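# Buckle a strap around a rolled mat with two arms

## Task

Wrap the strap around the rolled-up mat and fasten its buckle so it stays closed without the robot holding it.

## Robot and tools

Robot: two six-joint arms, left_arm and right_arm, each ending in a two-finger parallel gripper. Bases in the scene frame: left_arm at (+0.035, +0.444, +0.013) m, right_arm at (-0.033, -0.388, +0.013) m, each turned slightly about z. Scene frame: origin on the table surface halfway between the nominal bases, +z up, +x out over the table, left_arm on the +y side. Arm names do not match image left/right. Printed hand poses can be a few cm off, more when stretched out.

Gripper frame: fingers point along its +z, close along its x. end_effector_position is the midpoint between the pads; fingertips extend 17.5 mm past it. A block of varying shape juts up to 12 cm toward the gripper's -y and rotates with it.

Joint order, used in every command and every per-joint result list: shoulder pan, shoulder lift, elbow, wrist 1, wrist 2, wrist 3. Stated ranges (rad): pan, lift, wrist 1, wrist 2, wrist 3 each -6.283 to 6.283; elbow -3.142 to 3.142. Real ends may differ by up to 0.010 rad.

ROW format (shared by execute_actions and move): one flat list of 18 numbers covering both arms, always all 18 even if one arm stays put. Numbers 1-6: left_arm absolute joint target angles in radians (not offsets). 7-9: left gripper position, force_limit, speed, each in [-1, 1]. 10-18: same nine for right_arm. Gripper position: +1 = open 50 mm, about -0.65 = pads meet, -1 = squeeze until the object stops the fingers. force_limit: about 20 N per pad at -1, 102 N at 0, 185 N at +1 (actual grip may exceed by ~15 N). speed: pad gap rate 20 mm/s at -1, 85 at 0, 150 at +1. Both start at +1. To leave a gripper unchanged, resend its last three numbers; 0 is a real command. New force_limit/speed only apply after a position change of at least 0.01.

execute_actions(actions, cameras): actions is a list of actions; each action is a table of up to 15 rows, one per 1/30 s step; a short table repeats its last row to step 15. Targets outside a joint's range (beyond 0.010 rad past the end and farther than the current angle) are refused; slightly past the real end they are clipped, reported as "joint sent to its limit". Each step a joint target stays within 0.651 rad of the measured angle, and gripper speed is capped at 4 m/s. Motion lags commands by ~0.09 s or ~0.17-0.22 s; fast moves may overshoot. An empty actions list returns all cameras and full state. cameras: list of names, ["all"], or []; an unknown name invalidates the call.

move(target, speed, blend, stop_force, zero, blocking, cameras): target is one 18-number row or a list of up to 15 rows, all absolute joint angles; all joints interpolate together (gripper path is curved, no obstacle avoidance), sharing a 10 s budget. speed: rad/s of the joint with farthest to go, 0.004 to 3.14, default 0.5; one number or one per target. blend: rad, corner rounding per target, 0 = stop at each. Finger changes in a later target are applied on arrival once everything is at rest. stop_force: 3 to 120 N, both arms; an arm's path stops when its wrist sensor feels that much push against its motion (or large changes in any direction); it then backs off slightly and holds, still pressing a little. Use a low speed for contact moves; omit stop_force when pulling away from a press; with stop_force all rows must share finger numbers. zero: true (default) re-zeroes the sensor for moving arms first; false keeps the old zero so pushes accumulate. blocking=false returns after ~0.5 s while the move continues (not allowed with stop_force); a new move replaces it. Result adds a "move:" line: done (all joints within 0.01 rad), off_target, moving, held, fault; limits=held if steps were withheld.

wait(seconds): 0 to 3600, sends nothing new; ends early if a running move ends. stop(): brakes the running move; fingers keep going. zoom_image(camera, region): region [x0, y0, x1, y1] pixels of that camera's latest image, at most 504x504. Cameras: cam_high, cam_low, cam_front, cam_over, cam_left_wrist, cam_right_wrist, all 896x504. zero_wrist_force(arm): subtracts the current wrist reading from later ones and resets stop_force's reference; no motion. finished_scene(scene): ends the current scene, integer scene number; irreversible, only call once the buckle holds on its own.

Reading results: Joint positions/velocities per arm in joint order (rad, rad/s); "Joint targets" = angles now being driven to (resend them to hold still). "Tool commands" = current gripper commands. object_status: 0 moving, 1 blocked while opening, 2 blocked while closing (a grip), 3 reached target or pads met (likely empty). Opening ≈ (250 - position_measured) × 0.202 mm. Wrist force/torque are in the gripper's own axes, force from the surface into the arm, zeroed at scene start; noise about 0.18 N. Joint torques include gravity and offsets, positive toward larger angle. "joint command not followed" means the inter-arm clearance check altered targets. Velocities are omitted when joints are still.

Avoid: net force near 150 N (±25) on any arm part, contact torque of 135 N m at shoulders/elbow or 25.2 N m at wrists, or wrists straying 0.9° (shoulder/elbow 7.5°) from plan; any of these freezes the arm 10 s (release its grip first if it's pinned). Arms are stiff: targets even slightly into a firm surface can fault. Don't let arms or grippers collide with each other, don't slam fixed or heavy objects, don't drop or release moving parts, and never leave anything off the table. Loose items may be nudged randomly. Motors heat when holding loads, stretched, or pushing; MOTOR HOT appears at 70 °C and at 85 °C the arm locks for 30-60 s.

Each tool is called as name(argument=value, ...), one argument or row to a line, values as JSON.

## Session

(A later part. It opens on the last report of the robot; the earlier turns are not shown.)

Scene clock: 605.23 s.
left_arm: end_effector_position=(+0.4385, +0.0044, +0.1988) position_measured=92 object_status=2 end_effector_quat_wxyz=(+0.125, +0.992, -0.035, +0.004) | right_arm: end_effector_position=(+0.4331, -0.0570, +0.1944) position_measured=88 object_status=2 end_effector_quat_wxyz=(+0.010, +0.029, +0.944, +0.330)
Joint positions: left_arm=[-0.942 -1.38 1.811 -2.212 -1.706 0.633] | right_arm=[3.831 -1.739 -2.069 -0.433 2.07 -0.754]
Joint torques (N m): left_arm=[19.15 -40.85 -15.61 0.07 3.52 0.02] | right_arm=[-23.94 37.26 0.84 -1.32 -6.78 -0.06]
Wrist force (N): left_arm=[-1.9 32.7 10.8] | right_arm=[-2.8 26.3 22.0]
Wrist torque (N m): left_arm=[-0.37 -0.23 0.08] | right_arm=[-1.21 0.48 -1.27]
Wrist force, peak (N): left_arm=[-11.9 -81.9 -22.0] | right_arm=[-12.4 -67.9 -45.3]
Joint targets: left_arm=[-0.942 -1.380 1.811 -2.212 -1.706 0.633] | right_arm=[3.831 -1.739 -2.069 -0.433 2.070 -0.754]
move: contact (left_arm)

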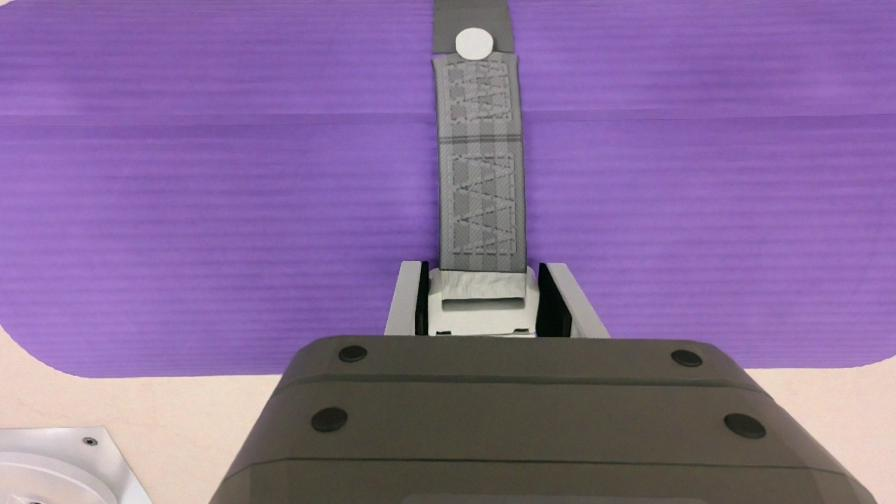

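move(
  target=[
    [-0.9451,-1.3756,1.8050,-2.2112,-1.7053,0.6293,-1,0.35,-1,3.8313,-1.7393,-2.0686,-0.4330,2.0697,-0.7538,-1,-0.3,-1],
    [-0.9451,-1.3756,1.8050,-2.2112,-1.7053,0.6293,0.6,0.35,-1,3.8313,-1.7393,-2.0686,-0.4330,2.0697,-0.7538,0.6,-0.3,-1],
    [-0.9451,-1.4261,1.7018,-2.0581,-1.7053,0.6293,0.6,0.35,-1,3.7531,-1.6476,-2.0090,-0.6583,2.1279,-0.837,0.6,-0.3,-1],
  ],
  speed=[0.1,0.3,0.25],
  cameras=["cam_front","cam_left_wrist","cam_over"],
)

zoom_image(
  camera="cam_left_wrist",
  region=[350, 200, 620, 352],
)

Scene clock: 619.20 s.
left_arm: end_effector_position=(+0.4383, +0.0015, +0.2590) position_measured=63 object_status=3 end_effector_quat_wxyz=(+0.125, +0.992, -0.035, +0.005) | right_arm: end_effector_position=(+0.4331, -0.0943, +0.2417) position_measured=63 object_status=3 end_effector_quat_wxyz=(-0.010, +0.030, +0.944, +0.330)
Joint positions: left_arm=[-0.945 -1.426 1.702 -2.058 -1.705 0.629] | right_arm=[3.753 -1.648 -2.009 -0.658 2.128 -0.837]
Joint torques (N m): left_arm=[9.71 -26.64 -19.87 -5.54 1.8 2.31] | right_arm=[5.75 14.48 12.36 3.45 -1.55 1.48]
Wrist force (N): left_arm=[-0.9 -1.2 -0.3] | right_arm=[-2.3 -3.2 -1.1]
Wrist torque (N m): left_arm=[-0.25 -0.10 -0.03] | right_arm=[-0.88 0.34 -1.16]
Wrist force, peak (N): left_arm=[-1.3 32.8 12.0] | right_arm=[-3.2 25.8 23.0]
Joint targets: left_arm=[-0.945 -1.426 1.702 -2.058 -1.705 0.629] | right_arm=[3.753 -1.648 -2.009 -0.658 2.128 -0.837]
move: done
Images, in order (width x height): cam_front 896x504, cam_over 896x504, cam_left_wrist 896x504.

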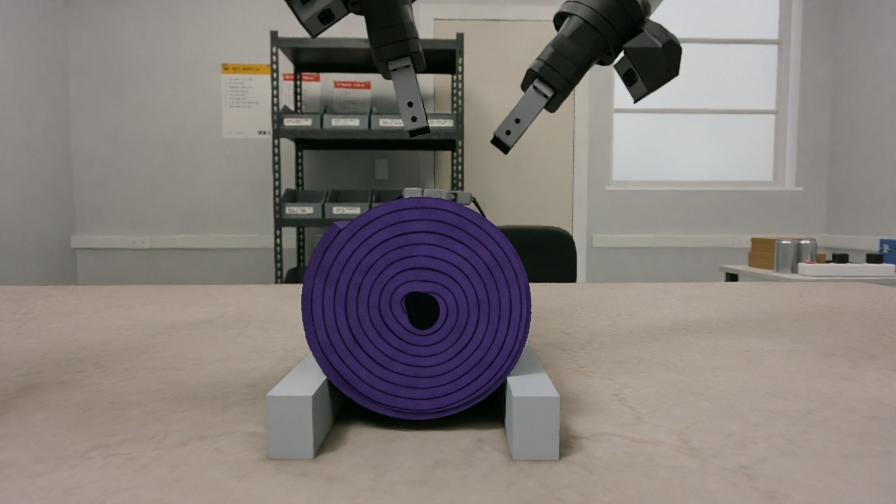

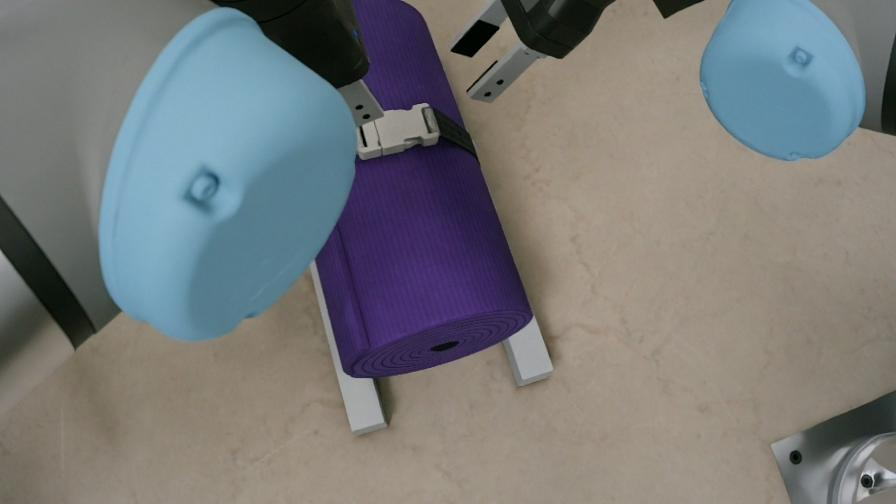

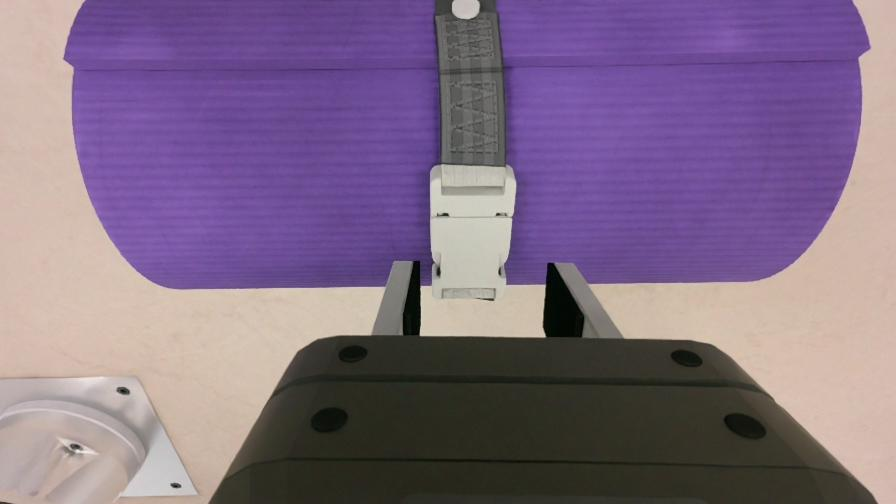

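Scaled by 1.867.

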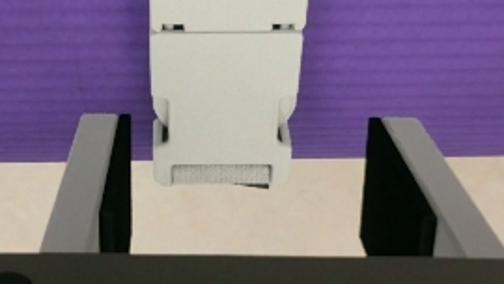

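Buckled and latched.

finished_scene(
  scene=2,
)

The scene is finished: the task was done.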